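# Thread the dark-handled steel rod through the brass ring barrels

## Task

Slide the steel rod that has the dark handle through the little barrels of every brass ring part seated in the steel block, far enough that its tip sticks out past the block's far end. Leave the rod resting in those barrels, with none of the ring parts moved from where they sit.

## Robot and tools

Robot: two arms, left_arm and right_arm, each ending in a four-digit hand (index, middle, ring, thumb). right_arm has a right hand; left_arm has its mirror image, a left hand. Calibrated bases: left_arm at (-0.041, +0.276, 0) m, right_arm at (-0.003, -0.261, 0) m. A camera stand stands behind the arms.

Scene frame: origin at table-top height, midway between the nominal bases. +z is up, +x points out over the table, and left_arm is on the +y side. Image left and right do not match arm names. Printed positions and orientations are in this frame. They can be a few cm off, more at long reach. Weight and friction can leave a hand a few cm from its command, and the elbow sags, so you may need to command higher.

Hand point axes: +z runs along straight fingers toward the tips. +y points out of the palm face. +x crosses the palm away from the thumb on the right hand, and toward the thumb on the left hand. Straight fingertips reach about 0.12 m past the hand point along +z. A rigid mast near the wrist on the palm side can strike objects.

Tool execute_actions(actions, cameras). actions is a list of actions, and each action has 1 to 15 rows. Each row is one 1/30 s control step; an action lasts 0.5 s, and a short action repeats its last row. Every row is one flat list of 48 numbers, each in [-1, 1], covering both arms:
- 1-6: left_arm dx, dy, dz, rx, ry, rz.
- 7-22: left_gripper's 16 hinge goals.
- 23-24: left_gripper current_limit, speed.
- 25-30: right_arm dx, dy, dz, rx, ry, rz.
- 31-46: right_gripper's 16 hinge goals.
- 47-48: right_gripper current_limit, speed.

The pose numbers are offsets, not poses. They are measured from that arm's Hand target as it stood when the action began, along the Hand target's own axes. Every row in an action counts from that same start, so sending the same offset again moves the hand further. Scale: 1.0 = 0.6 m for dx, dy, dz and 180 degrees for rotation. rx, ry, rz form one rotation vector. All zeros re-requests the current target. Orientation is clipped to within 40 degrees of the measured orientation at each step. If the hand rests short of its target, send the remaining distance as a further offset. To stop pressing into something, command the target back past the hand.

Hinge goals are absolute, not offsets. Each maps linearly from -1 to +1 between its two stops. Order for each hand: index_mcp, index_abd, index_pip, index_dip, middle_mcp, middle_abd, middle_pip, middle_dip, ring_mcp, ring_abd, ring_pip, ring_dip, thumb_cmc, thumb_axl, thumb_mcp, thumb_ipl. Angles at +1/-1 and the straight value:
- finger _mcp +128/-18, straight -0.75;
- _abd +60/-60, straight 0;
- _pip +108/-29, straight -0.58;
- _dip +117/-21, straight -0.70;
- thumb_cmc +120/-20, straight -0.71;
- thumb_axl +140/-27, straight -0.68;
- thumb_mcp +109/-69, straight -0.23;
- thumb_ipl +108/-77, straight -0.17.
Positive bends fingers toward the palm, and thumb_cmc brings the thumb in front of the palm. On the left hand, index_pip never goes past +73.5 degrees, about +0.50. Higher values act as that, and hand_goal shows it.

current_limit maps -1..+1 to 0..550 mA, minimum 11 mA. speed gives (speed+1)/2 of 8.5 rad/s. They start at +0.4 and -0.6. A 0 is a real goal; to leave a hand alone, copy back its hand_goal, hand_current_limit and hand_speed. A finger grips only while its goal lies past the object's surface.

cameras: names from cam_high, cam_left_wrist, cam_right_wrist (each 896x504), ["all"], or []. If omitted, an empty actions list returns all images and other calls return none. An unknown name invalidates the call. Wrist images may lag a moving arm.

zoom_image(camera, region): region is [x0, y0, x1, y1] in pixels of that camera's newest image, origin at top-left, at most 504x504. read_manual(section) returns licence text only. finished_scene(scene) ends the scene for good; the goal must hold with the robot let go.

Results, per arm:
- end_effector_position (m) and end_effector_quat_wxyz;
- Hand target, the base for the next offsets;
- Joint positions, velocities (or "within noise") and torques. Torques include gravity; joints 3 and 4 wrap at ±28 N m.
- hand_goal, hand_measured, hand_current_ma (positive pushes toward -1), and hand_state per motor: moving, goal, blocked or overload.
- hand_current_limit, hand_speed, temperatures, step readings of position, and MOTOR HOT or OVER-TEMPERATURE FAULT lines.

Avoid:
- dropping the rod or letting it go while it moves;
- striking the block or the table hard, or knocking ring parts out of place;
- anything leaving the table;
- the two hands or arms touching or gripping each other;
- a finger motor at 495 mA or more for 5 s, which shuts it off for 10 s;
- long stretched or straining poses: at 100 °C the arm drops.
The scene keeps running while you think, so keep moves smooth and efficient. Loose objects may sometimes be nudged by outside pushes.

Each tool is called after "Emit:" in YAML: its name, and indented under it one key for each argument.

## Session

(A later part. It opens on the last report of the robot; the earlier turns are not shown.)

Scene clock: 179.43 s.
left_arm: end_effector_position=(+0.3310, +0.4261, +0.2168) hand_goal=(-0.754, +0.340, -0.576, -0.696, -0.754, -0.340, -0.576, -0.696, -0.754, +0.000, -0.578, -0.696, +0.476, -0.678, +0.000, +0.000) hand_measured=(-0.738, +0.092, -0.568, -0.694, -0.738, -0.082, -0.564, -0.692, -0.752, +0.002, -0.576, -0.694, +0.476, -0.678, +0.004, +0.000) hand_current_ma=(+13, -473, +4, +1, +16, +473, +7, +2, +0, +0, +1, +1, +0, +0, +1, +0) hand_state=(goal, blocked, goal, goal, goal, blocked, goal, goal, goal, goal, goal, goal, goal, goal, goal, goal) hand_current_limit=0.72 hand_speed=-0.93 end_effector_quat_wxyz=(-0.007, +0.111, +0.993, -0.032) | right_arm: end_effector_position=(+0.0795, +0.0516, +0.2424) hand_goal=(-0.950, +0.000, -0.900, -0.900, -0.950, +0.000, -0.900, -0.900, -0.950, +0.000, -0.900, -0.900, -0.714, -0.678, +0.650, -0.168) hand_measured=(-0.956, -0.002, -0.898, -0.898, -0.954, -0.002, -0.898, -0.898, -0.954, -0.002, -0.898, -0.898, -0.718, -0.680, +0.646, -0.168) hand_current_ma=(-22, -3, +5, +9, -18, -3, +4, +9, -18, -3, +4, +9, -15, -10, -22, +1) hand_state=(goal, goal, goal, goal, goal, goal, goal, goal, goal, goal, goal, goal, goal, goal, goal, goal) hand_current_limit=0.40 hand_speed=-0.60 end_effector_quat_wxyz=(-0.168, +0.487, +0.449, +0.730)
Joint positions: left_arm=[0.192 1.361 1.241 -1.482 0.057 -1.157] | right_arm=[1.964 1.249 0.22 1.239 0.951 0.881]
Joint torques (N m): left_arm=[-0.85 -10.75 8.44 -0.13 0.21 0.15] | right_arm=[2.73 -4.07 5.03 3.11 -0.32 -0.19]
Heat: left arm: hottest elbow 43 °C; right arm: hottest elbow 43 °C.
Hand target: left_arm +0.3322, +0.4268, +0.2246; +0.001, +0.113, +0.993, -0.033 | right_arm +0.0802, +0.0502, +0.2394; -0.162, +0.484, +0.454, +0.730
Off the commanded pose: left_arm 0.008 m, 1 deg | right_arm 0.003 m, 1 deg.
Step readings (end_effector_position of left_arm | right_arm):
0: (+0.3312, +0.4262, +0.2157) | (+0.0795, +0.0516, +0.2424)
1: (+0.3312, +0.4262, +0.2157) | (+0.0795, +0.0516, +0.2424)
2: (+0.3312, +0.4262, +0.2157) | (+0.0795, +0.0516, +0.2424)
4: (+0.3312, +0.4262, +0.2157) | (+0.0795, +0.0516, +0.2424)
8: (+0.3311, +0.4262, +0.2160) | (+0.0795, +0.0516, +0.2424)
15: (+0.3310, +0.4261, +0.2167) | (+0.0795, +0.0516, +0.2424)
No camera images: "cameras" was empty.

Emit:
execute_actions:
  actions:
    - [[0.0008,-0.0004,-0.0034,-0.0008,-0.0019,0.0001,-0.754,0.34,-0.576,-0.696,-0.754,-0.34,-0.576,-0.696,-0.754,0,-0.577,-0.696,0.477,-0.678,0,0,0.72,-0.93,0,0,0,0,0,0,-0.95,0,-0.9,-0.9,-0.95,0,-0.9,-0.9,-0.95,0,-0.9,-0.9,-0.714,-0.678,0.65,-0.168,0.4,-0.6]]
  cameras: ["cam_right_wrist", "cam_high"]

Emit:
zoom_image:
  camera: "cam_right_wrist"
  region: [580, 86, 650, 136]

Emit:
zoom_image:
  camera: "cam_right_wrist"
  region: [505, 55, 575, 105]

Emit:
zoom_image:
  camera: "cam_high"
  region: [550, 232, 586, 252]

Emit:
zoom_image:
  camera: "cam_high"
  region: [575, 245, 611, 265]

Scene clock: 180.73 s.
left_arm: end_effector_position=(+0.3304, +0.4260, +0.2193) hand_goal=(-0.754, +0.340, -0.576, -0.696, -0.754, -0.340, -0.576, -0.696, -0.754, +0.000, -0.578, -0.696, +0.476, -0.678, +0.000, +0.000) hand_measured=(-0.740, +0.092, -0.568, -0.694, -0.738, -0.082, -0.564, -0.692, -0.752, +0.002, -0.576, -0.694, +0.476, -0.678, +0.004, +0.000) hand_current_ma=(+13, -473, +4, +1, +16, +473, +7, +2, +0, +0, +1, +1, +0, +0, +1, +0) hand_state=(goal, blocked, goal, goal, goal, blocked, goal, goal, goal, goal, goal, goal, goal, goal, goal, goal) hand_current_limit=0.72 hand_speed=-0.93 end_effector_quat_wxyz=(-0.004, +0.111, +0.993, -0.031) | right_arm: end_effector_position=(+0.0795, +0.0516, +0.2424) hand_goal=(-0.950, +0.000, -0.900, -0.900, -0.950, +0.000, -0.900, -0.900, -0.950, +0.000, -0.900, -0.900, -0.714, -0.678, +0.650, -0.168) hand_measured=(-0.956, -0.002, -0.898, -0.898, -0.954, -0.002, -0.898, -0.898, -0.954, -0.002, -0.898, -0.898, -0.718, -0.680, +0.646, -0.168) hand_current_ma=(-22, -3, +5, +9, -18, -3, +4, +9, -18, -3, +4, +9, -15, -10, -22, +1) hand_state=(goal, goal, goal, goal, goal, goal, goal, goal, goal, goal, goal, goal, goal, goal, goal, goal) hand_current_limit=0.40 hand_speed=-0.60 end_effector_quat_wxyz=(-0.168, +0.487, +0.449, +0.730)
Joint positions: left_arm=[0.192 1.355 1.241 -1.482 0.057 -1.157] | right_arm=[1.964 1.249 0.22 1.239 0.951 0.881]
Joint torques (N m): left_arm=[-0.38 -11.16 8.47 -0.05 0.23 0.15] | right_arm=[2.14 -4.13 5.15 2.97 -0.38 -0.14]
Heat: left arm: hottest elbow 43 °C; right arm: hottest elbow 43 °C.
Hand target: left_arm +0.3317, +0.4268, +0.2265; +0.004, +0.113, +0.993, -0.032 | right_arm +0.0802, +0.0502, +0.2394; -0.162, +0.484, +0.454, +0.730
Off the commanded pose: left_arm 0.008 m, 1 deg | right_arm 0.003 m, 1 deg.
Step readings (end_effector_position of left_arm | right_arm):
0: (+0.3310, +0.4261, +0.2168) | (+0.0795, +0.0516, +0.2424)
1: (+0.3310, +0.4261, +0.2168) | (+0.0795, +0.0516, +0.2424)
2: (+0.3310, +0.4261, +0.2168) | (+0.0795, +0.0516, +0.2424)
4: (+0.3309, +0.4261, +0.2171) | (+0.0795, +0.0516, +0.2424)
8: (+0.3306, +0.4261, +0.2185) | (+0.0795, +0.0516, +0.2424)
15: (+0.3304, +0.4260, +0.2193) | (+0.0795, +0.0516, +0.2424)
camera_calibration:
cam_right_wrist: T_world_to_cam=[[0.784606, -0.519714, -0.338068, 0.0750744], [-0.572374, -0.397616, -0.717139, 0.191055], [0.238286, 0.756174, -0.609443, 0.217458], [0, 0, 0, 1]] pos_world=[-0.00136617, -0.0494523, 0.294922]
Images, in order (width x height): cam_high 896x504, cam_right_wrist 896x504.

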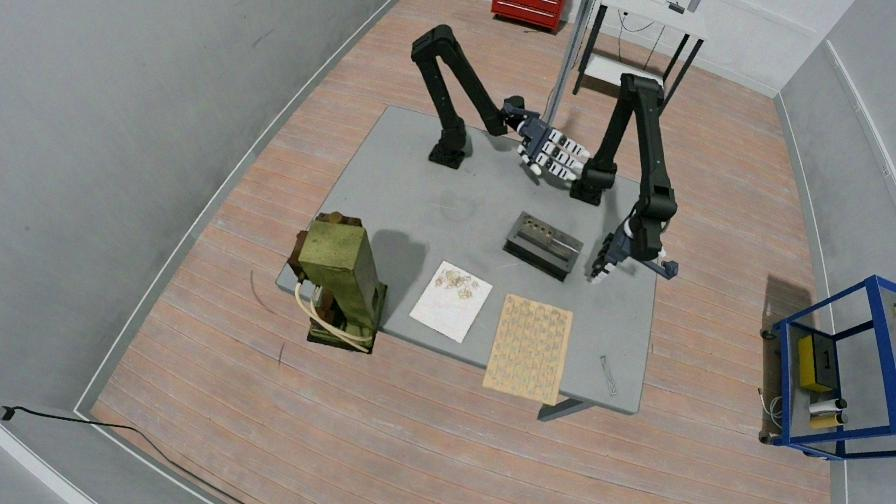

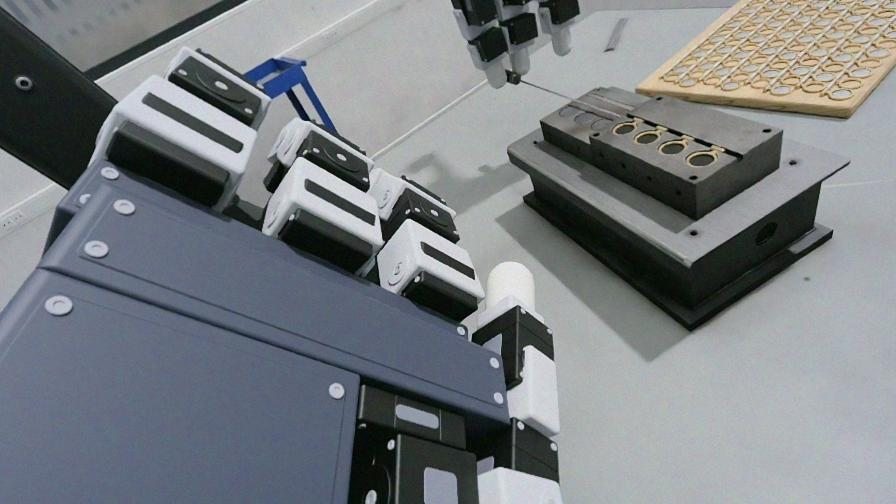

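Scaled by 7.200 from the camera's 896x504 image, which has a finer 1280x720 frame.

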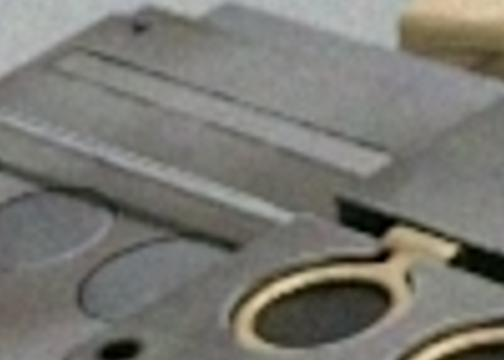

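Scaled by 7.200 from the camera's 896x504 image, which has a finer 1280x720 frame.

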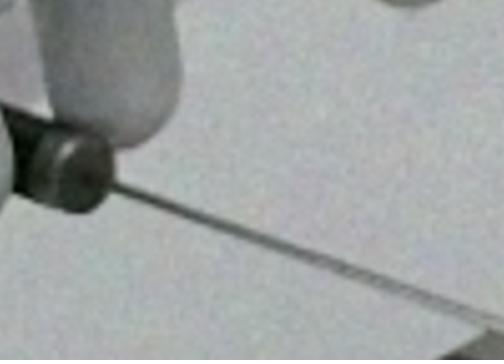

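Scaled by 14.000 from the camera's 896x504 image, which has a finer 1280x720 frame.

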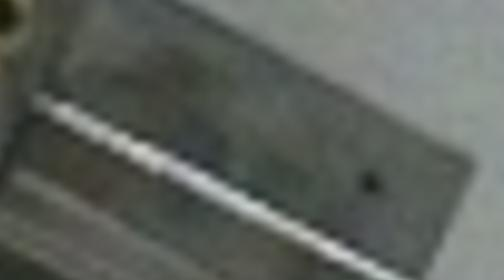

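Scaled by 14.000 from the camera's 896x504 image, which has a finer 1280x720 frame.

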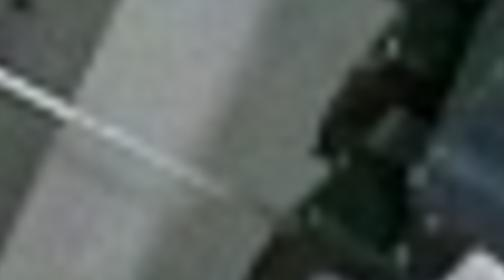

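Emit:
execute_actions:
  actions:
    - [[-0.0041,0.0012,0,0.002,0,0.004,-0.754,0.34,-0.576,-0.696,-0.754,-0.34,-0.576,-0.696,-0.754,0,-0.577,-0.696,0.477,-0.678,0,0,0.72,-0.93,0,0,0,0,0,0,-0.95,0,-0.9,-0.9,-0.95,0,-0.9,-0.9,-0.95,0,-0.9,-0.9,-0.714,-0.678,0.65,-0.168,0.4,-0.6]]
  cameras: ["cam_right_wrist", "cam_high"]

Emit:
zoom_image:
  camera: "cam_right_wrist"
  region: [580, 86, 650, 136]

Emit:
zoom_image:
  camera: "cam_right_wrist"
  region: [505, 55, 575, 105]

Emit:
zoom_image:
  camera: "cam_high"
  region: [550, 232, 586, 252]

Emit:
zoom_image:
  camera: "cam_high"
  region: [575, 245, 611, 265]

Scene clock: 182.77 s.
left_arm: end_effector_position=(+0.3315, +0.4262, +0.2189) hand_goal=(-0.754, +0.340, -0.576, -0.696, -0.754, -0.340, -0.576, -0.696, -0.754, +0.000, -0.578, -0.696, +0.476, -0.678, +0.000, +0.000) hand_measured=(-0.740, +0.092, -0.568, -0.694, -0.738, -0.082, -0.564, -0.692, -0.752, +0.002, -0.576, -0.694, +0.476, -0.678, +0.004, +0.000) hand_current_ma=(+13, -473, +4, +1, +16, +473, +7, +2, +0, +0, +1, +1, +0, +0, +1, +0) hand_state=(goal, blocked, goal, goal, goal, blocked, goal, goal, goal, goal, goal, goal, goal, goal, goal, goal) hand_current_limit=0.72 hand_speed=-0.93 end_effector_quat_wxyz=(-0.003, +0.117, +0.993, -0.033) | right_arm: end_effector_position=(+0.0795, +0.0516, +0.2424) hand_goal=(-0.950, +0.000, -0.900, -0.900, -0.950, +0.000, -0.900, -0.900, -0.950, +0.000, -0.900, -0.900, -0.714, -0.678, +0.650, -0.168) hand_measured=(-0.956, -0.002, -0.898, -0.898, -0.954, -0.002, -0.898, -0.898, -0.954, -0.002, -0.898, -0.898, -0.718, -0.680, +0.646, -0.168) hand_current_ma=(-22, -3, +5, +9, -18, -3, +4, +9, -18, -3, +4, +9, -15, -10, -22, +1) hand_state=(goal, goal, goal, goal, goal, goal, goal, goal, goal, goal, goal, goal, goal, goal, goal, goal) hand_current_limit=0.40 hand_speed=-0.60 end_effector_quat_wxyz=(-0.168, +0.487, +0.449, +0.730)
Joint positions: left_arm=[0.195 1.355 1.241 -1.482 0.061 -1.142] | right_arm=[1.964 1.249 0.22 1.239 0.951 0.881]
Joint torques (N m): left_arm=[-0.62 -10.46 8.88 -0.2 0.28 0.15] | right_arm=[2.43 -3.84 4.96 2.85 -0.38 -0.17]
Heat: left arm: hottest elbow 43 °C; right arm: hottest elbow 43 °C.
Hand target: left_arm +0.3343, +0.4270, +0.2265; +0.004, +0.120, +0.992, -0.035 | right_arm +0.0802, +0.0502, +0.2394; -0.162, +0.484, +0.454, +0.730
Off the commanded pose: left_arm 0.008 m, 1 deg | right_arm 0.003 m, 1 deg.
Step readings (end_effector_position of left_arm | right_arm):
0: (+0.3304, +0.4260, +0.2193) | (+0.0795, +0.0516, +0.2424)
1: (+0.3304, +0.4260, +0.2193) | (+0.0795, +0.0516, +0.2424)
2: (+0.3306, +0.4259, +0.2192) | (+0.0795, +0.0516, +0.2424)
4: (+0.3307, +0.4261, +0.2191) | (+0.0795, +0.0516, +0.2424)
8: (+0.3311, +0.4262, +0.2190) | (+0.0795, +0.0516, +0.2424)
15: (+0.3314, +0.4262, +0.2189) | (+0.0795, +0.0516, +0.2424)
camera_calibration:
cam_right_wrist: T_world_to_cam=[[0.784606, -0.519714, -0.338068, 0.0750744], [-0.572374, -0.397616, -0.717139, 0.191055], [0.238286, 0.756174, -0.609443, 0.217458], [0, 0, 0, 1]] pos_world=[-0.00136617, -0.0494523, 0.294922]
Images, in order (width x height): cam_high 896x504, cam_right_wrist 896x504.

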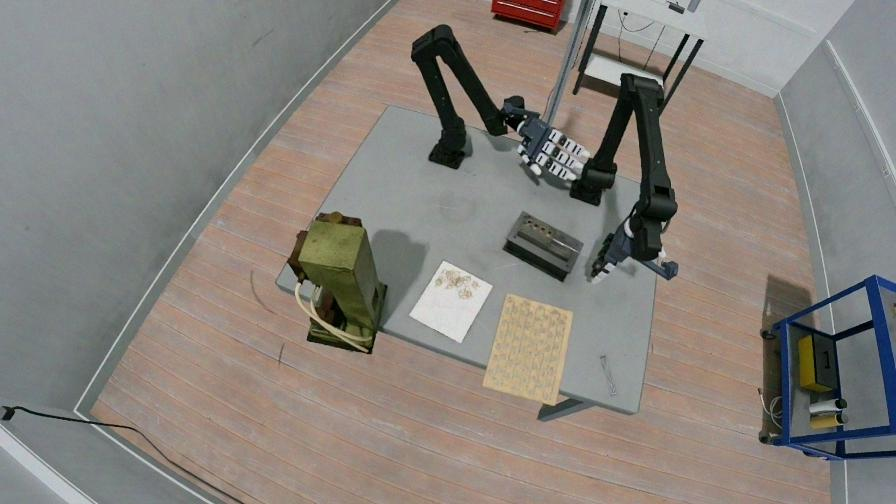

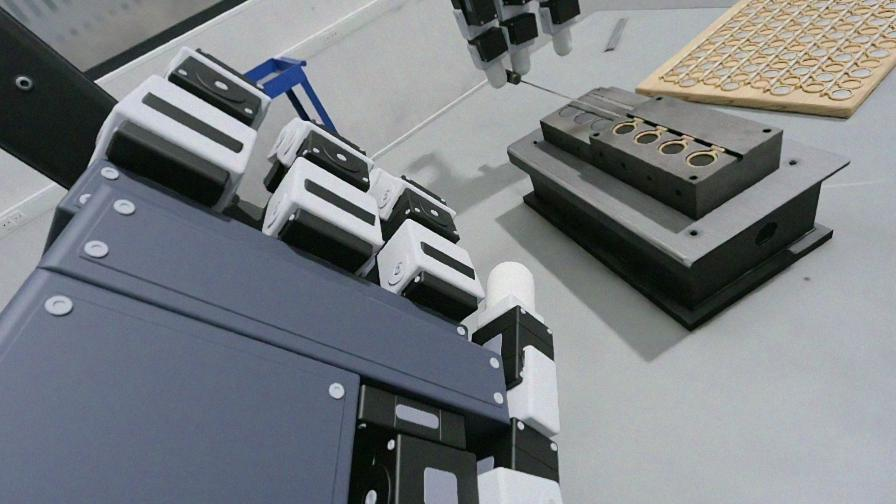

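Scaled by 7.200 from the camera's 896x504 image, which has a finer 1280x720 frame.

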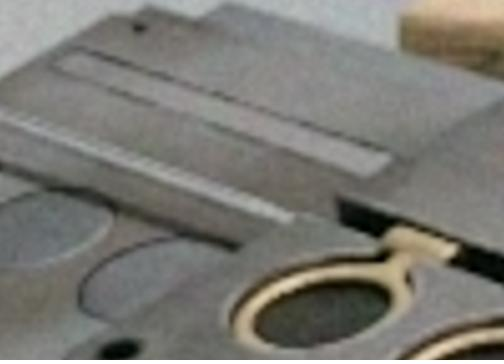

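Scaled by 7.200 from the camera's 896x504 image, which has a finer 1280x720 frame.

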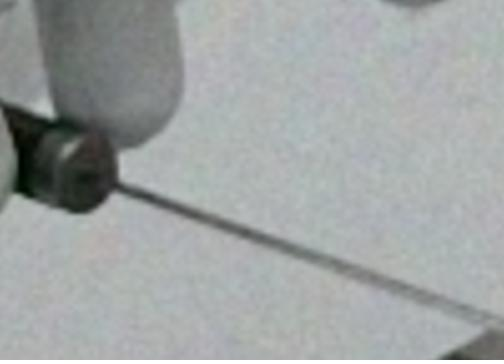

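Scaled by 14.000 from the camera's 896x504 image, which has a finer 1280x720 frame.

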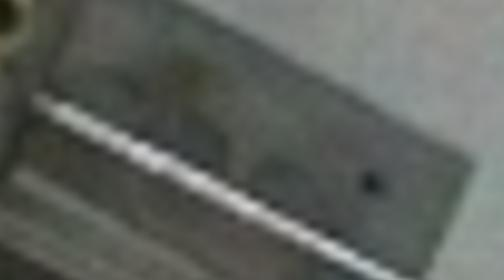

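Scaled by 14.000 from the camera's 896x504 image, which has a finer 1280x720 frame.

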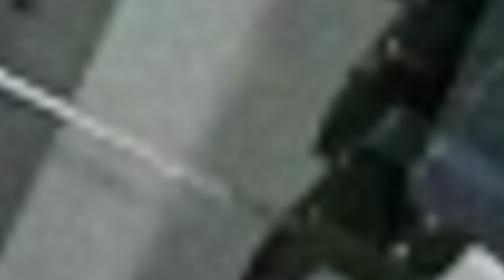

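Emit:
execute_actions:
  actions:
    - [[-0.0001,-0.005,0.0003,0,0,0,-0.754,0.34,-0.576,-0.696,-0.754,-0.34,-0.576,-0.696,-0.754,0,-0.577,-0.696,0.477,-0.678,0,0,0.72,-0.93,0,0,0,0,0,0,-0.95,0,-0.9,-0.9,-0.95,0,-0.9,-0.9,-0.95,0,-0.9,-0.9,-0.714,-0.678,0.65,-0.168,0.4,-0.6],[-0.0002,-0.01,0.0007,0,0,0,-0.754,0.34,-0.576,-0.696,-0.754,-0.34,-0.576,-0.696,-0.754,0,-0.577,-0.696,0.477,-0.678,0,0,0.72,-0.93,0,0,0,0,0,0,-0.95,0,-0.9,-0.9,-0.95,0,-0.9,-0.9,-0.95,0,-0.9,-0.9,-0.714,-0.678,0.65,-0.168,0.4,-0.6],[-0.0003,-0.015,0.001,0,0,0,-0.754,0.34,-0.576,-0.696,-0.754,-0.34,-0.576,-0.696,-0.754,0,-0.577,-0.696,0.477,-0.678,0,0,0.72,-0.93,0,0,0,0,0,0,-0.95,0,-0.9,-0.9,-0.95,0,-0.9,-0.9,-0.95,0,-0.9,-0.9,-0.714,-0.678,0.65,-0.168,0.4,-0.6]]
  cameras: ["cam_right_wrist", "cam_high"]

Emit:
zoom_image:
  camera: "cam_right_wrist"
  region: [580, 86, 650, 136]

Emit:
zoom_image:
  camera: "cam_right_wrist"
  region: [505, 55, 575, 105]

Emit:
zoom_image:
  camera: "cam_high"
  region: [550, 232, 586, 252]

Scene clock: 185.97 s.
left_arm: end_effector_position=(+0.3315, +0.4254, +0.2203) hand_goal=(-0.754, +0.340, -0.576, -0.696, -0.754, -0.340, -0.576, -0.696, -0.754, +0.000, -0.578, -0.696, +0.476, -0.678, +0.000, +0.000) hand_measured=(-0.740, +0.092, -0.568, -0.694, -0.736, -0.082, -0.564, -0.690, -0.752, +0.002, -0.576, -0.694, +0.476, -0.678, +0.004, +0.000) hand_current_ma=(+13, -473, +4, +1, +17, +473, +8, +2, +0, +0, +1, +1, +0, +0, +1, +0) hand_state=(goal, blocked, goal, goal, goal, blocked, goal, goal, goal, goal, goal, goal, goal, goal, goal, goal) hand_current_limit=0.72 hand_speed=-0.93 end_effector_quat_wxyz=(-0.001, +0.118, +0.992, -0.032) | right_arm: end_effector_position=(+0.0795, +0.0516, +0.2424) hand_goal=(-0.950, +0.000, -0.900, -0.900, -0.950, +0.000, -0.900, -0.900, -0.950, +0.000, -0.900, -0.900, -0.714, -0.678, +0.650, -0.168) hand_measured=(-0.956, -0.002, -0.898, -0.898, -0.954, -0.002, -0.898, -0.898, -0.954, -0.002, -0.898, -0.898, -0.718, -0.680, +0.646, -0.168) hand_current_ma=(-22, -3, +5, +9, -18, -3, +4, +9, -18, -3, +4, +9, -15, -10, -22, +1) hand_state=(goal, goal, goal, goal, goal, goal, goal, goal, goal, goal, goal, goal, goal, goal, goal, goal) hand_current_limit=0.40 hand_speed=-0.60 end_effector_quat_wxyz=(-0.168, +0.487, +0.449, +0.730)
Joint positions: left_arm=[0.193 1.351 1.241 -1.482 0.061 -1.142] | right_arm=[1.964 1.249 0.22 1.239 0.951 0.881]
Joint torques (N m): left_arm=[-2.2 -10.58 8.17 -0.17 0.35 -0.08] | right_arm=[2.32 -3.9 4.98 2.96 -0.34 -0.22]
Heat: left arm: hottest elbow 43 °C; right arm: hottest elbow 43 °C.
Hand target: left_arm +0.3323, +0.4182, +0.2266; +0.004, +0.120, +0.992, -0.035 | right_arm +0.0802, +0.0502, +0.2394; -0.162, +0.484, +0.454, +0.730
Off the commanded pose: left_arm 0.010 m, 1 deg | right_arm 0.003 m, 1 deg.
Step readings (end_effector_position of left_arm | right_arm):
0: (+0.3315, +0.4262, +0.2189) | (+0.0795, +0.0516, +0.2424)
1: (+0.3315, +0.4262, +0.2189) | (+0.0795, +0.0516, +0.2424)
2: (+0.3315, +0.4262, +0.2189) | (+0.0795, +0.0516, +0.2424)
4: (+0.3315, +0.4262, +0.2189) | (+0.0795, +0.0516, +0.2424)
8: (+0.3315, +0.4260, +0.2192) | (+0.0795, +0.0516, +0.2424)
15: (+0.3315, +0.4254, +0.2203) | (+0.0795, +0.0516, +0.2424)
camera_calibration:
cam_right_wrist: T_world_to_cam=[[0.784606, -0.519714, -0.338068, 0.0750744], [-0.572374, -0.397616, -0.717139, 0.191055], [0.238286, 0.756174, -0.609443, 0.217458], [0, 0, 0, 1]] pos_world=[-0.00136617, -0.0494523, 0.294922]
Images, in order (width x height): cam_high 896x504, cam_right_wrist 896x504.

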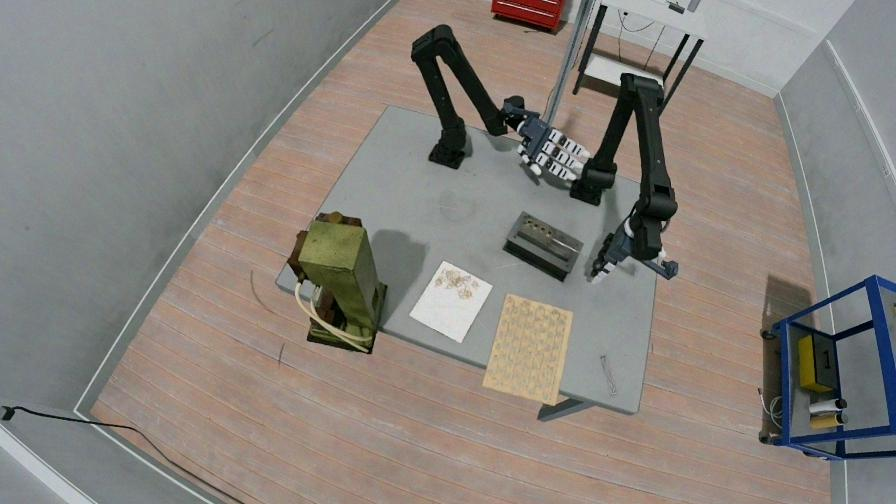

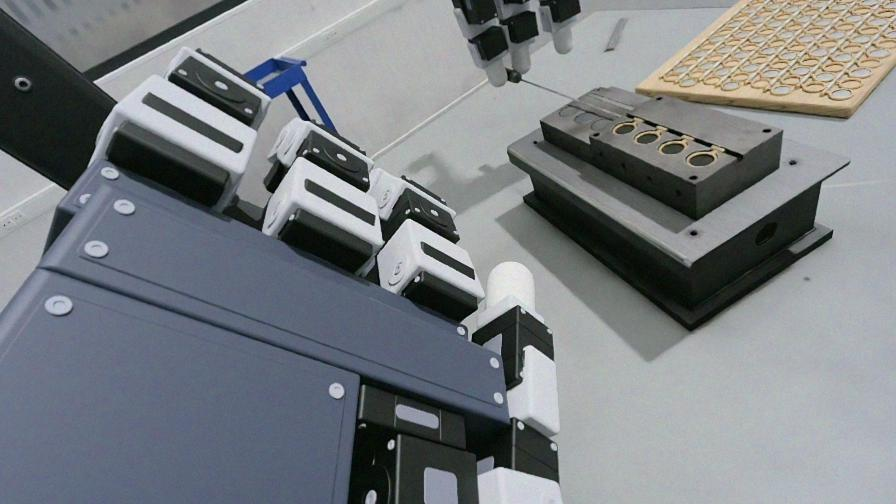

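Scaled by 7.200 from the camera's 896x504 image, which has a finer 1280x720 frame.

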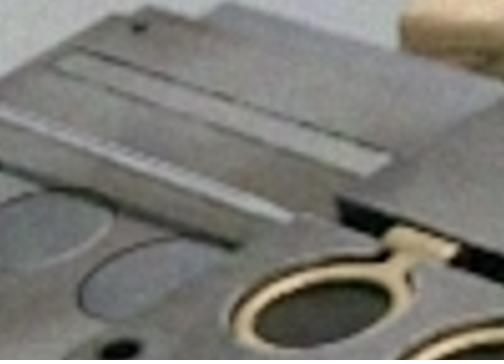

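Scaled by 7.200 from the camera's 896x504 image, which has a finer 1280x720 frame.

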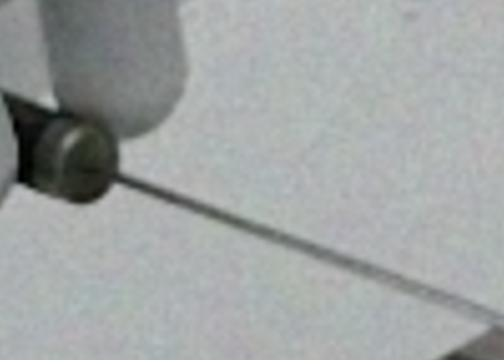

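Scaled by 14.000 from the camera's 896x504 image, which has a finer 1280x720 frame.

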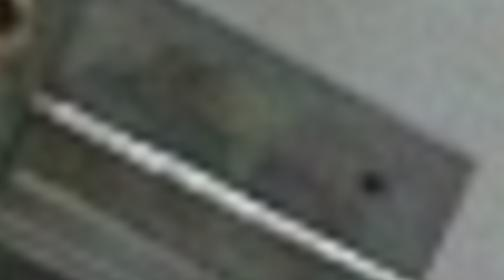

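Emit:
execute_actions:
  actions:
    - [[-0.0013,0.0083,0,0,0,0,-0.754,0.34,-0.576,-0.696,-0.754,-0.34,-0.576,-0.696,-0.754,0,-0.577,-0.696,0.477,-0.678,0,0,0.72,-0.93,0,0,0,0,0,0,-0.95,0,-0.9,-0.9,-0.95,0,-0.9,-0.9,-0.95,0,-0.9,-0.9,-0.714,-0.678,0.65,-0.168,0.4,-0.6],[-0.0026,0.0167,-0.0001,0.002,0,0.0022,-0.754,0.34,-0.576,-0.696,-0.754,-0.34,-0.576,-0.696,-0.754,0,-0.577,-0.696,0.477,-0.678,0,0,0.72,-0.93,0,0,0,0,0,0,-0.95,0,-0.9,-0.9,-0.95,0,-0.9,-0.9,-0.95,0,-0.9,-0.9,-0.714,-0.678,0.65,-0.168,0.4,-0.6],[-0.0038,0.025,-0.0002,0.0039,0,0.0044,-0.754,0.34,-0.576,-0.696,-0.754,-0.34,-0.576,-0.696,-0.754,0,-0.577,-0.696,0.477,-0.678,0,0,0.72,-0.93,0,0,0,0,0,0,-0.95,0,-0.9,-0.9,-0.95,0,-0.9,-0.9,-0.95,0,-0.9,-0.9,-0.714,-0.678,0.65,-0.168,0.4,-0.6]]
  cameras: ["cam_right_wrist", "cam_high"]

Emit:
zoom_image:
  camera: "cam_right_wrist"
  region: [580, 86, 650, 136]

Emit:
zoom_image:
  camera: "cam_right_wrist"
  region: [505, 55, 575, 105]

Emit:
zoom_image:
  camera: "cam_high"
  region: [544, 229, 572, 245]

Emit:
zoom_image:
  camera: "cam_high"
  region: [570, 243, 598, 259]

Scene clock: 190.00 s.
left_arm: end_effector_position=(+0.3299, +0.4289, +0.2192) hand_goal=(-0.754, +0.340, -0.576, -0.696, -0.754, -0.340, -0.576, -0.696, -0.754, +0.000, -0.578, -0.696, +0.476, -0.678, +0.000, +0.000) hand_measured=(-0.744, +0.092, -0.570, -0.694, -0.738, -0.082, -0.564, -0.690, -0.752, +0.002, -0.576, -0.694, +0.476, -0.678, +0.004, +0.000) hand_current_ma=(+8, -473, +3, +1, +13, +473, +8, +2, +0, +0, +1, +1, +0, +0, +1, +0) hand_state=(goal, blocked, goal, goal, goal, blocked, goal, goal, goal, goal, goal, goal, goal, goal, goal, goal) hand_current_limit=0.72 hand_speed=-0.93 end_effector_quat_wxyz=(-0.002, +0.124, +0.991, -0.040) | right_arm: end_effector_position=(+0.0795, +0.0516, +0.2424) hand_goal=(-0.950, +0.000, -0.900, -0.900, -0.950, +0.000, -0.900, -0.900, -0.950, +0.000, -0.900, -0.900, -0.714, -0.678, +0.650, -0.168) hand_measured=(-0.956, -0.002, -0.898, -0.898, -0.954, -0.002, -0.898, -0.898, -0.954, -0.002, -0.898, -0.898, -0.718, -0.680, +0.646, -0.168) hand_current_ma=(-22, -3, +5, +9, -18, -3, +4, +9, -18, -3, +4, +9, -15, -10, -22, +1) hand_state=(goal, goal, goal, goal, goal, goal, goal, goal, goal, goal, goal, goal, goal, goal, goal, goal) hand_current_limit=0.40 hand_speed=-0.60 end_effector_quat_wxyz=(-0.168, +0.487, +0.449, +0.730)
Joint positions: left_arm=[0.21 1.351 1.241 -1.491 0.075 -1.112] | right_arm=[1.964 1.249 0.22 1.239 0.951 0.881]
Joint torques (N m): left_arm=[-0.91 -9.05 9.78 -0.17 0.17 0.11] | right_arm=[2.32 -3.19 5.08 3.03 -0.35 -0.15]
Heat: left arm: hottest elbow 43 °C; right arm: hottest elbow 43 °C.
Hand target: left_arm +0.3382, +0.4322, +0.2257; +0.003, +0.127, +0.991, -0.041 | right_arm +0.0802, +0.0502, +0.2394; -0.162, +0.484, +0.454, +0.730
Off the commanded pose: left_arm 0.011 m, 1 deg | right_arm 0.003 m, 1 deg.
Step readings (end_effector_position of left_arm | right_arm):
0: (+0.3315, +0.4254, +0.2203) | (+0.0795, +0.0516, +0.2424)
1: (+0.3315, +0.4254, +0.2203) | (+0.0795, +0.0516, +0.2424)
2: (+0.3315, +0.4254, +0.2203) | (+0.0795, +0.0516, +0.2424)
4: (+0.3315, +0.4254, +0.2203) | (+0.0795, +0.0516, +0.2424)
8: (+0.3305, +0.4273, +0.2195) | (+0.0795, +0.0516, +0.2424)
15: (+0.3295, +0.4289, +0.2192) | (+0.0795, +0.0516, +0.2424)
camera_calibration:
cam_right_wrist: T_world_to_cam=[[0.784606, -0.519714, -0.338068, 0.0750744], [-0.572374, -0.397616, -0.717139, 0.191055], [0.238286, 0.756174, -0.609443, 0.217458], [0, 0, 0, 1]] pos_world=[-0.00136617, -0.0494523, 0.294922]
Images, in order (width x height): cam_high 896x504, cam_right_wrist 896x504.

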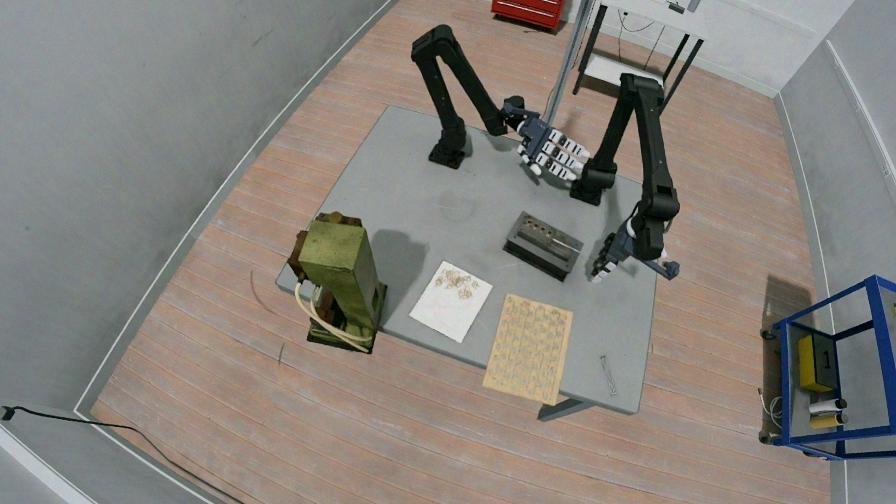

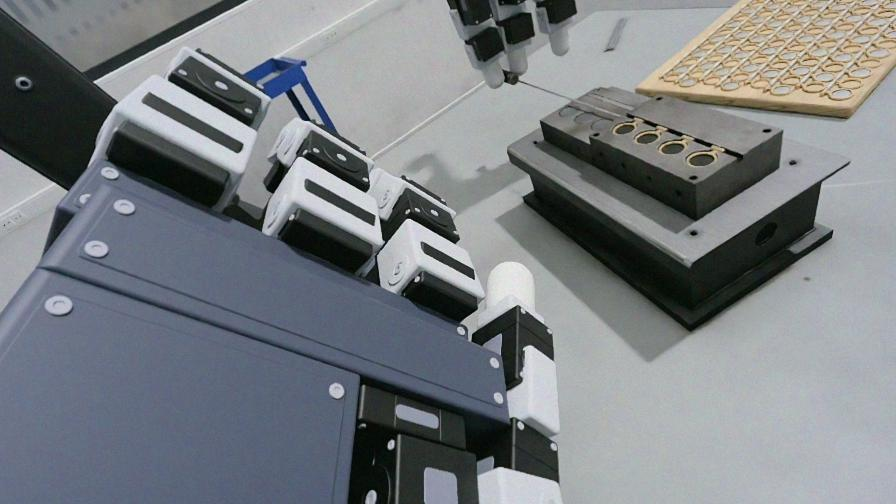

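Scaled by 7.200 from the camera's 896x504 image, which has a finer 1280x720 frame.

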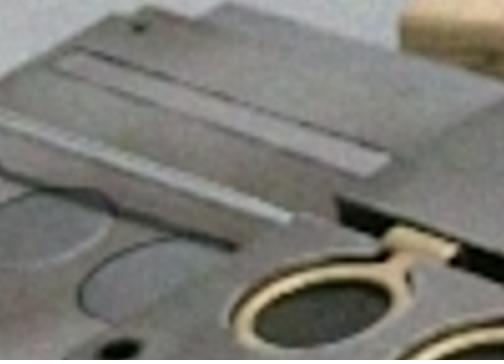

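Scaled by 7.200 from the camera's 896x504 image, which has a finer 1280x720 frame.

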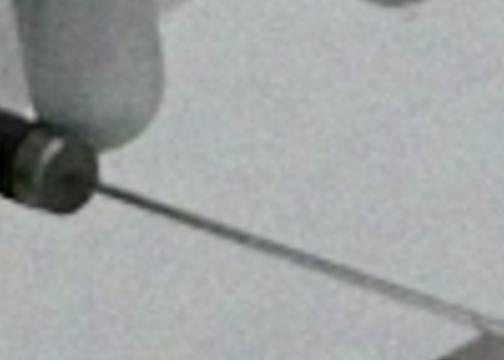

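Scaled by 18.000 from the camera's 896x504 image, which has a finer 1280x720 frame.

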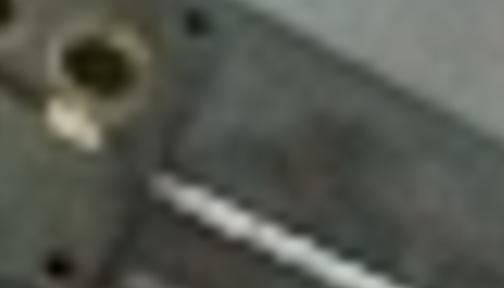

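Scaled by 18.000 from the camera's 896x504 image, which has a finer 1280x720 frame.

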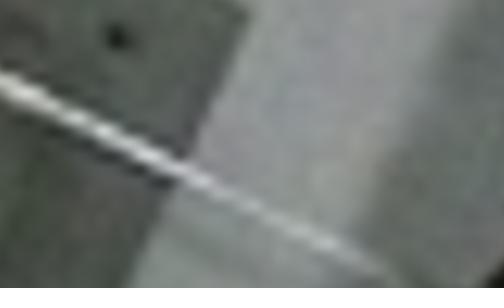

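Emit:
execute_actions:
  actions: []
  cameras: ["cam_left_wrist", "cam_right_wrist", "cam_high"]

Emit:
zoom_image:
  camera: "cam_left_wrist"
  region: [440, 40, 700, 260]

Emit:
zoom_image:
  camera: "cam_left_wrist"
  region: [570, 60, 690, 240]

Scene clock: 191.80 s.
left_arm: end_effector_position=(+0.3299, +0.4289, +0.2192) hand_goal=(-0.754, +0.340, -0.576, -0.696, -0.754, -0.340, -0.576, -0.696, -0.754, +0.000, -0.578, -0.696, +0.476, -0.678, +0.000, +0.000) hand_measured=(-0.744, +0.092, -0.570, -0.694, -0.738, -0.082, -0.564, -0.690, -0.752, +0.002, -0.576, -0.694, +0.476, -0.678, +0.004, +0.000) hand_current_ma=(+8, -473, +3, +1, +13, +473, +8, +2, +0, +0, +1, +1, +0, +0, +1, +0) hand_state=(goal, blocked, goal, goal, goal, blocked, goal, goal, goal, goal, goal, goal, goal, goal, goal, goal) hand_current_limit=0.72 hand_speed=-0.93 end_effector_quat_wxyz=(-0.002, +0.125, +0.991, -0.040) | right_arm: end_effector_position=(+0.0795, +0.0516, +0.2424) hand_goal=(-0.950, +0.000, -0.900, -0.900, -0.950, +0.000, -0.900, -0.900, -0.950, +0.000, -0.900, -0.900, -0.714, -0.678, +0.650, -0.168) hand_measured=(-0.956, -0.002, -0.898, -0.898, -0.954, -0.002, -0.898, -0.898, -0.954, -0.002, -0.898, -0.898, -0.718, -0.680, +0.646, -0.168) hand_current_ma=(-22, -3, +5, +9, -18, -3, +4, +9, -18, -3, +4, +9, -15, -10, -22, +1) hand_state=(goal, goal, goal, goal, goal, goal, goal, goal, goal, goal, goal, goal, goal, goal, goal, goal) hand_current_limit=0.40 hand_speed=-0.60 end_effector_quat_wxyz=(-0.168, +0.487, +0.449, +0.730)
Joint positions: left_arm=[0.21 1.351 1.241 -1.491 0.075 -1.112] | right_arm=[1.964 1.249 0.22 1.239 0.951 0.881]
Joint velocities: within noise
Joint torques (N m): left_arm=[-0.67 -8.7 9.77 -0.1 0.14 0.17] | right_arm=[2.84 -4.48 5.08 2.97 -0.38 -0.13]
Motor temperatures (°C): left_arm=[27 31 43 24 28 25] | right_arm=[29 24 42 26 25 27]
Heat: left arm: hottest elbow 43 °C; right arm: hottest elbow 42 °C.
Hand target: left_arm +0.3382, +0.4322, +0.2257; +0.003, +0.127, +0.991, -0.041 | right_arm +0.0802, +0.0502, +0.2394; -0.162, +0.484, +0.454, +0.730
Off the commanded pose: left_arm 0.011 m, 1 deg | right_arm 0.003 m, 1 deg.
camera_calibration:
cam_left_wrist: T_world_to_cam=[[0.611361, -0.791352, -0.000541945, 0.111989], [-0.505411, -0.390983, 0.769215, 0.114274], [-0.608931, -0.469994, -0.63899, 0.667534], [0, 0, 0, 1]] pos_world=[0.395772, 0.447038, 0.338707]
cam_right_wrist: T_world_to_cam=[[0.784606, -0.519714, -0.338068, 0.0750744], [-0.572374, -0.397616, -0.717139, 0.191055], [0.238286, 0.756174, -0.609443, 0.217458], [0, 0, 0, 1]] pos_world=[-0.00136617, -0.0494523, 0.294922]

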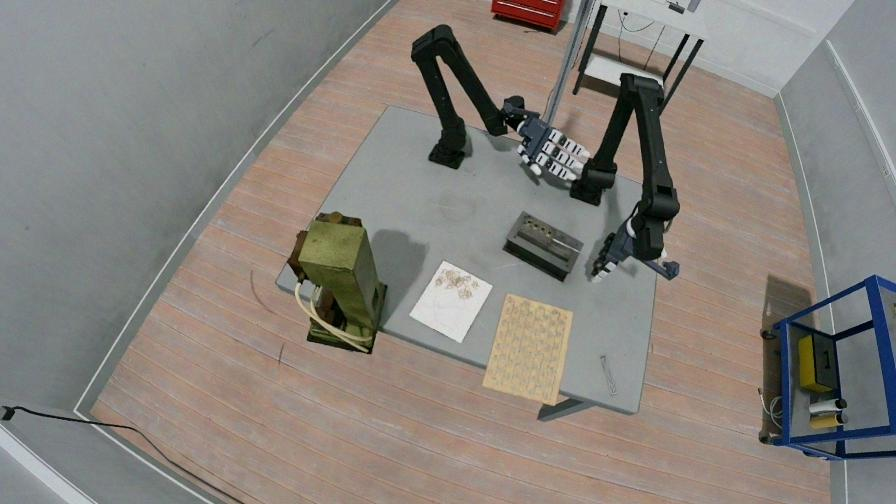

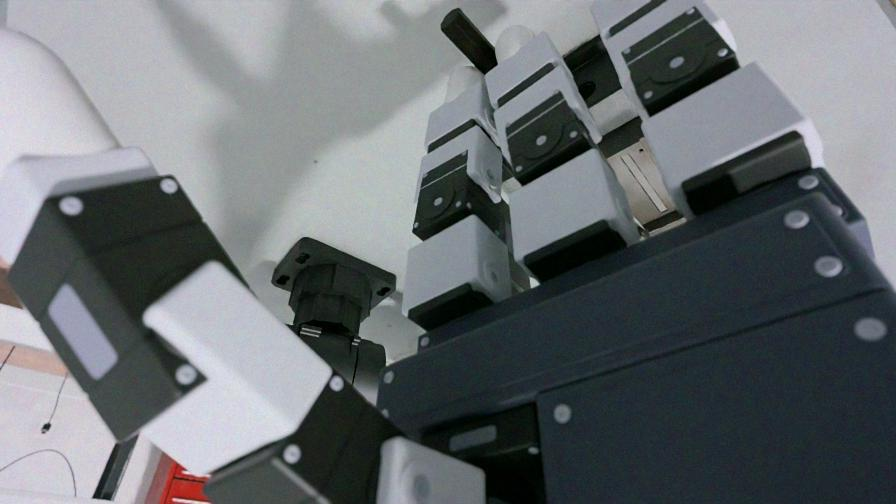

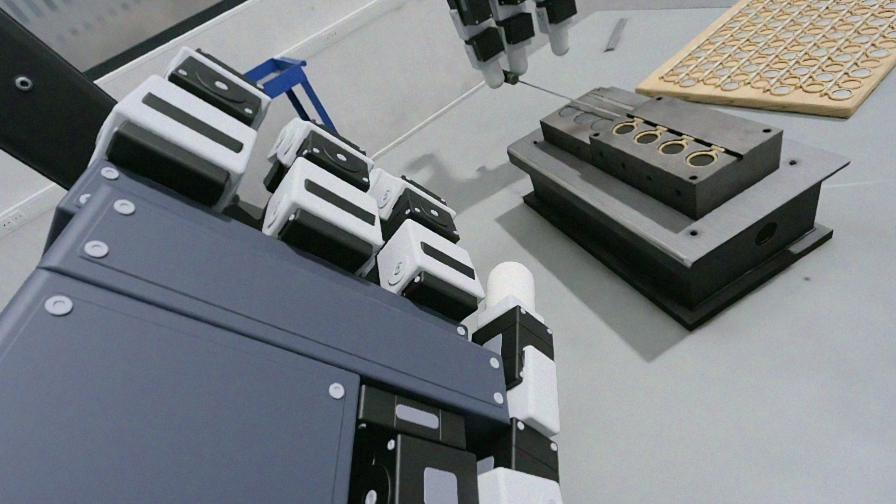

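Scaled by 1.938 from the camera's 896x504 image, which has a finer 1280x720 frame.

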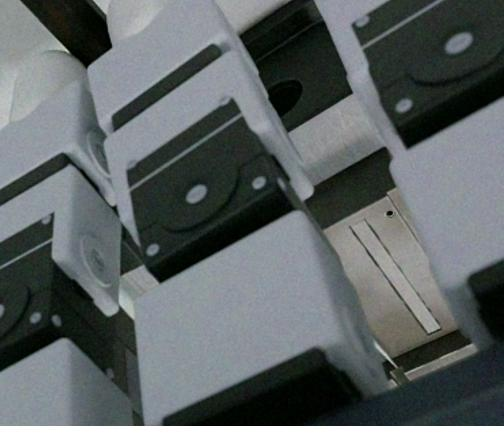

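Scaled by 2.800 from the camera's 896x504 image, which has a finer 1280x720 frame.

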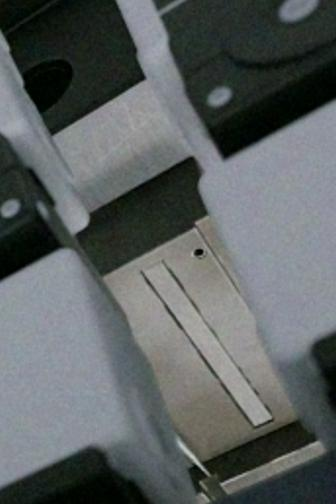

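Emit:
zoom_image:
  camera: "cam_left_wrist"
  region: [622, 208, 692, 244]

Emit:
zoom_image:
  camera: "cam_left_wrist"
  region: [630, 214, 660, 240]

Scaled by 7.200 from the camera's 896x504 image, which has a finer 1280x720 frame.

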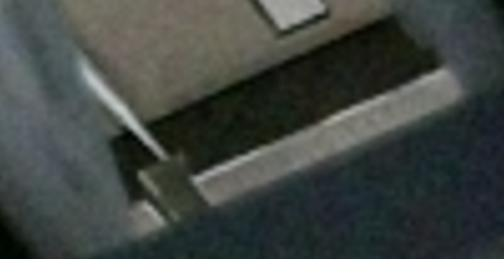

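Scaled by 16.800 from the camera's 896x504 image, which has a finer 1280x720 frame.

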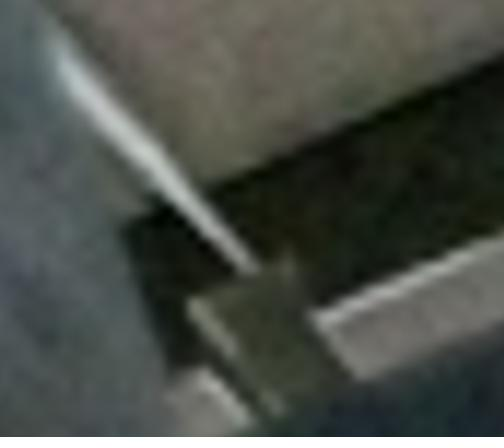

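Emit:
execute_actions:
  actions:
    - [[0.0007,-0.0008,-0.01,0.0017,0,0.0031,-0.754,0.34,-0.576,-0.696,-0.754,-0.34,-0.576,-0.696,-0.754,0,-0.577,-0.696,0.477,-0.678,0,0,0.72,-0.93,0,0,0,0,0,0,-0.95,0,-0.9,-0.9,-0.95,0,-0.9,-0.9,-0.95,0,-0.9,-0.9,-0.714,-0.678,0.65,-0.168,0.4,-0.6],[0.0014,-0.0015,-0.02,0.0033,0,0.0063,-0.754,0.34,-0.576,-0.696,-0.754,-0.34,-0.576,-0.696,-0.754,0,-0.577,-0.696,0.477,-0.678,0,0,0.72,-0.93,0,0,0,0,0,0,-0.95,0,-0.9,-0.9,-0.95,0,-0.9,-0.9,-0.95,0,-0.9,-0.9,-0.714,-0.678,0.65,-0.168,0.4,-0.6],[0.002,-0.0023,-0.0299,0.005,0,0.0094,-0.754,0.34,-0.576,-0.696,-0.754,-0.34,-0.576,-0.696,-0.754,0,-0.577,-0.696,0.477,-0.678,0,0,0.72,-0.93,0,0,0,0,0,0,-0.95,0,-0.9,-0.9,-0.95,0,-0.9,-0.9,-0.95,0,-0.9,-0.9,-0.714,-0.678,0.65,-0.168,0.4,-0.6]]
  cameras: []

Scene clock: 196.67 s.
left_arm: end_effector_position=(+0.3264, +0.4298, +0.2295) hand_goal=(-0.754, +0.340, -0.576, -0.696, -0.754, -0.340, -0.576, -0.696, -0.754, +0.000, -0.578, -0.696, +0.476, -0.678, +0.000, +0.000) hand_measured=(-0.744, +0.092, -0.570, -0.694, -0.736, -0.082, -0.564, -0.690, -0.752, +0.002, -0.576, -0.694, +0.476, -0.678, +0.004, +0.000) hand_current_ma=(+6, -473, +3, +1, +16, +473, +8, +2, +0, +0, +1, +1, +0, +0, +1, +0) hand_state=(goal, blocked, goal, goal, goal, blocked, goal, goal, goal, goal, goal, goal, goal, goal, goal, goal) hand_current_limit=0.72 hand_speed=-0.93 end_effector_quat_wxyz=(-0.011, +0.138, +0.989, -0.050) | right_arm: end_effector_position=(+0.0795, +0.0516, +0.2424) hand_goal=(-0.950, +0.000, -0.900, -0.900, -0.950, +0.000, -0.900, -0.900, -0.950, +0.000, -0.900, -0.900, -0.714, -0.678, +0.650, -0.168) hand_measured=(-0.956, -0.002, -0.898, -0.898, -0.954, -0.002, -0.898, -0.898, -0.954, -0.002, -0.898, -0.898, -0.718, -0.680, +0.646, -0.168) hand_current_ma=(-22, -3, +5, +9, -18, -3, +4, +9, -18, -3, +4, +9, -15, -10, -22, +1) hand_state=(goal, goal, goal, goal, goal, goal, goal, goal, goal, goal, goal, goal, goal, goal, goal, goal) hand_current_limit=0.40 hand_speed=-0.60 end_effector_quat_wxyz=(-0.168, +0.487, +0.449, +0.730)
Joint positions: left_arm=[0.221 1.351 1.271 -1.548 0.086 -1.072] | right_arm=[1.964 1.249 0.22 1.239 0.951 0.881]
Joint torques (N m): left_arm=[-0.97 -9.99 10.62 -0.35 0.27 0.18] | right_arm=[2.49 -3.37 4.97 3.19 -0.3 -0.22]
Heat: left arm: hottest elbow 43 °C; right arm: hottest elbow 42 °C.
Hand target: left_arm +0.3368, +0.4326, +0.2437; +0.003, +0.141, +0.989, -0.049 | right_arm +0.0802, +0.0502, +0.2394; -0.162, +0.484, +0.454, +0.730
Off the commanded pose: left_arm 0.018 m, 2 deg | right_arm 0.003 m, 1 deg.
Step readings (end_effector_position of left_arm | right_arm):
0: (+0.3299, +0.4289, +0.2192) | (+0.0795, +0.0516, +0.2424)
1: (+0.3298, +0.4289, +0.2191) | (+0.0795, +0.0516, +0.2424)
2: (+0.3294, +0.4289, +0.2191) | (+0.0795, +0.0516, +0.2424)
4: (+0.3273, +0.4287, +0.2197) | (+0.0795, +0.0516, +0.2424)
8: (+0.3257, +0.4302, +0.2256) | (+0.0795, +0.0516, +0.2424)
15: (+0.3265, +0.4299, +0.2296) | (+0.0795, +0.0516, +0.2424)
No camera images: "cameras" was empty.


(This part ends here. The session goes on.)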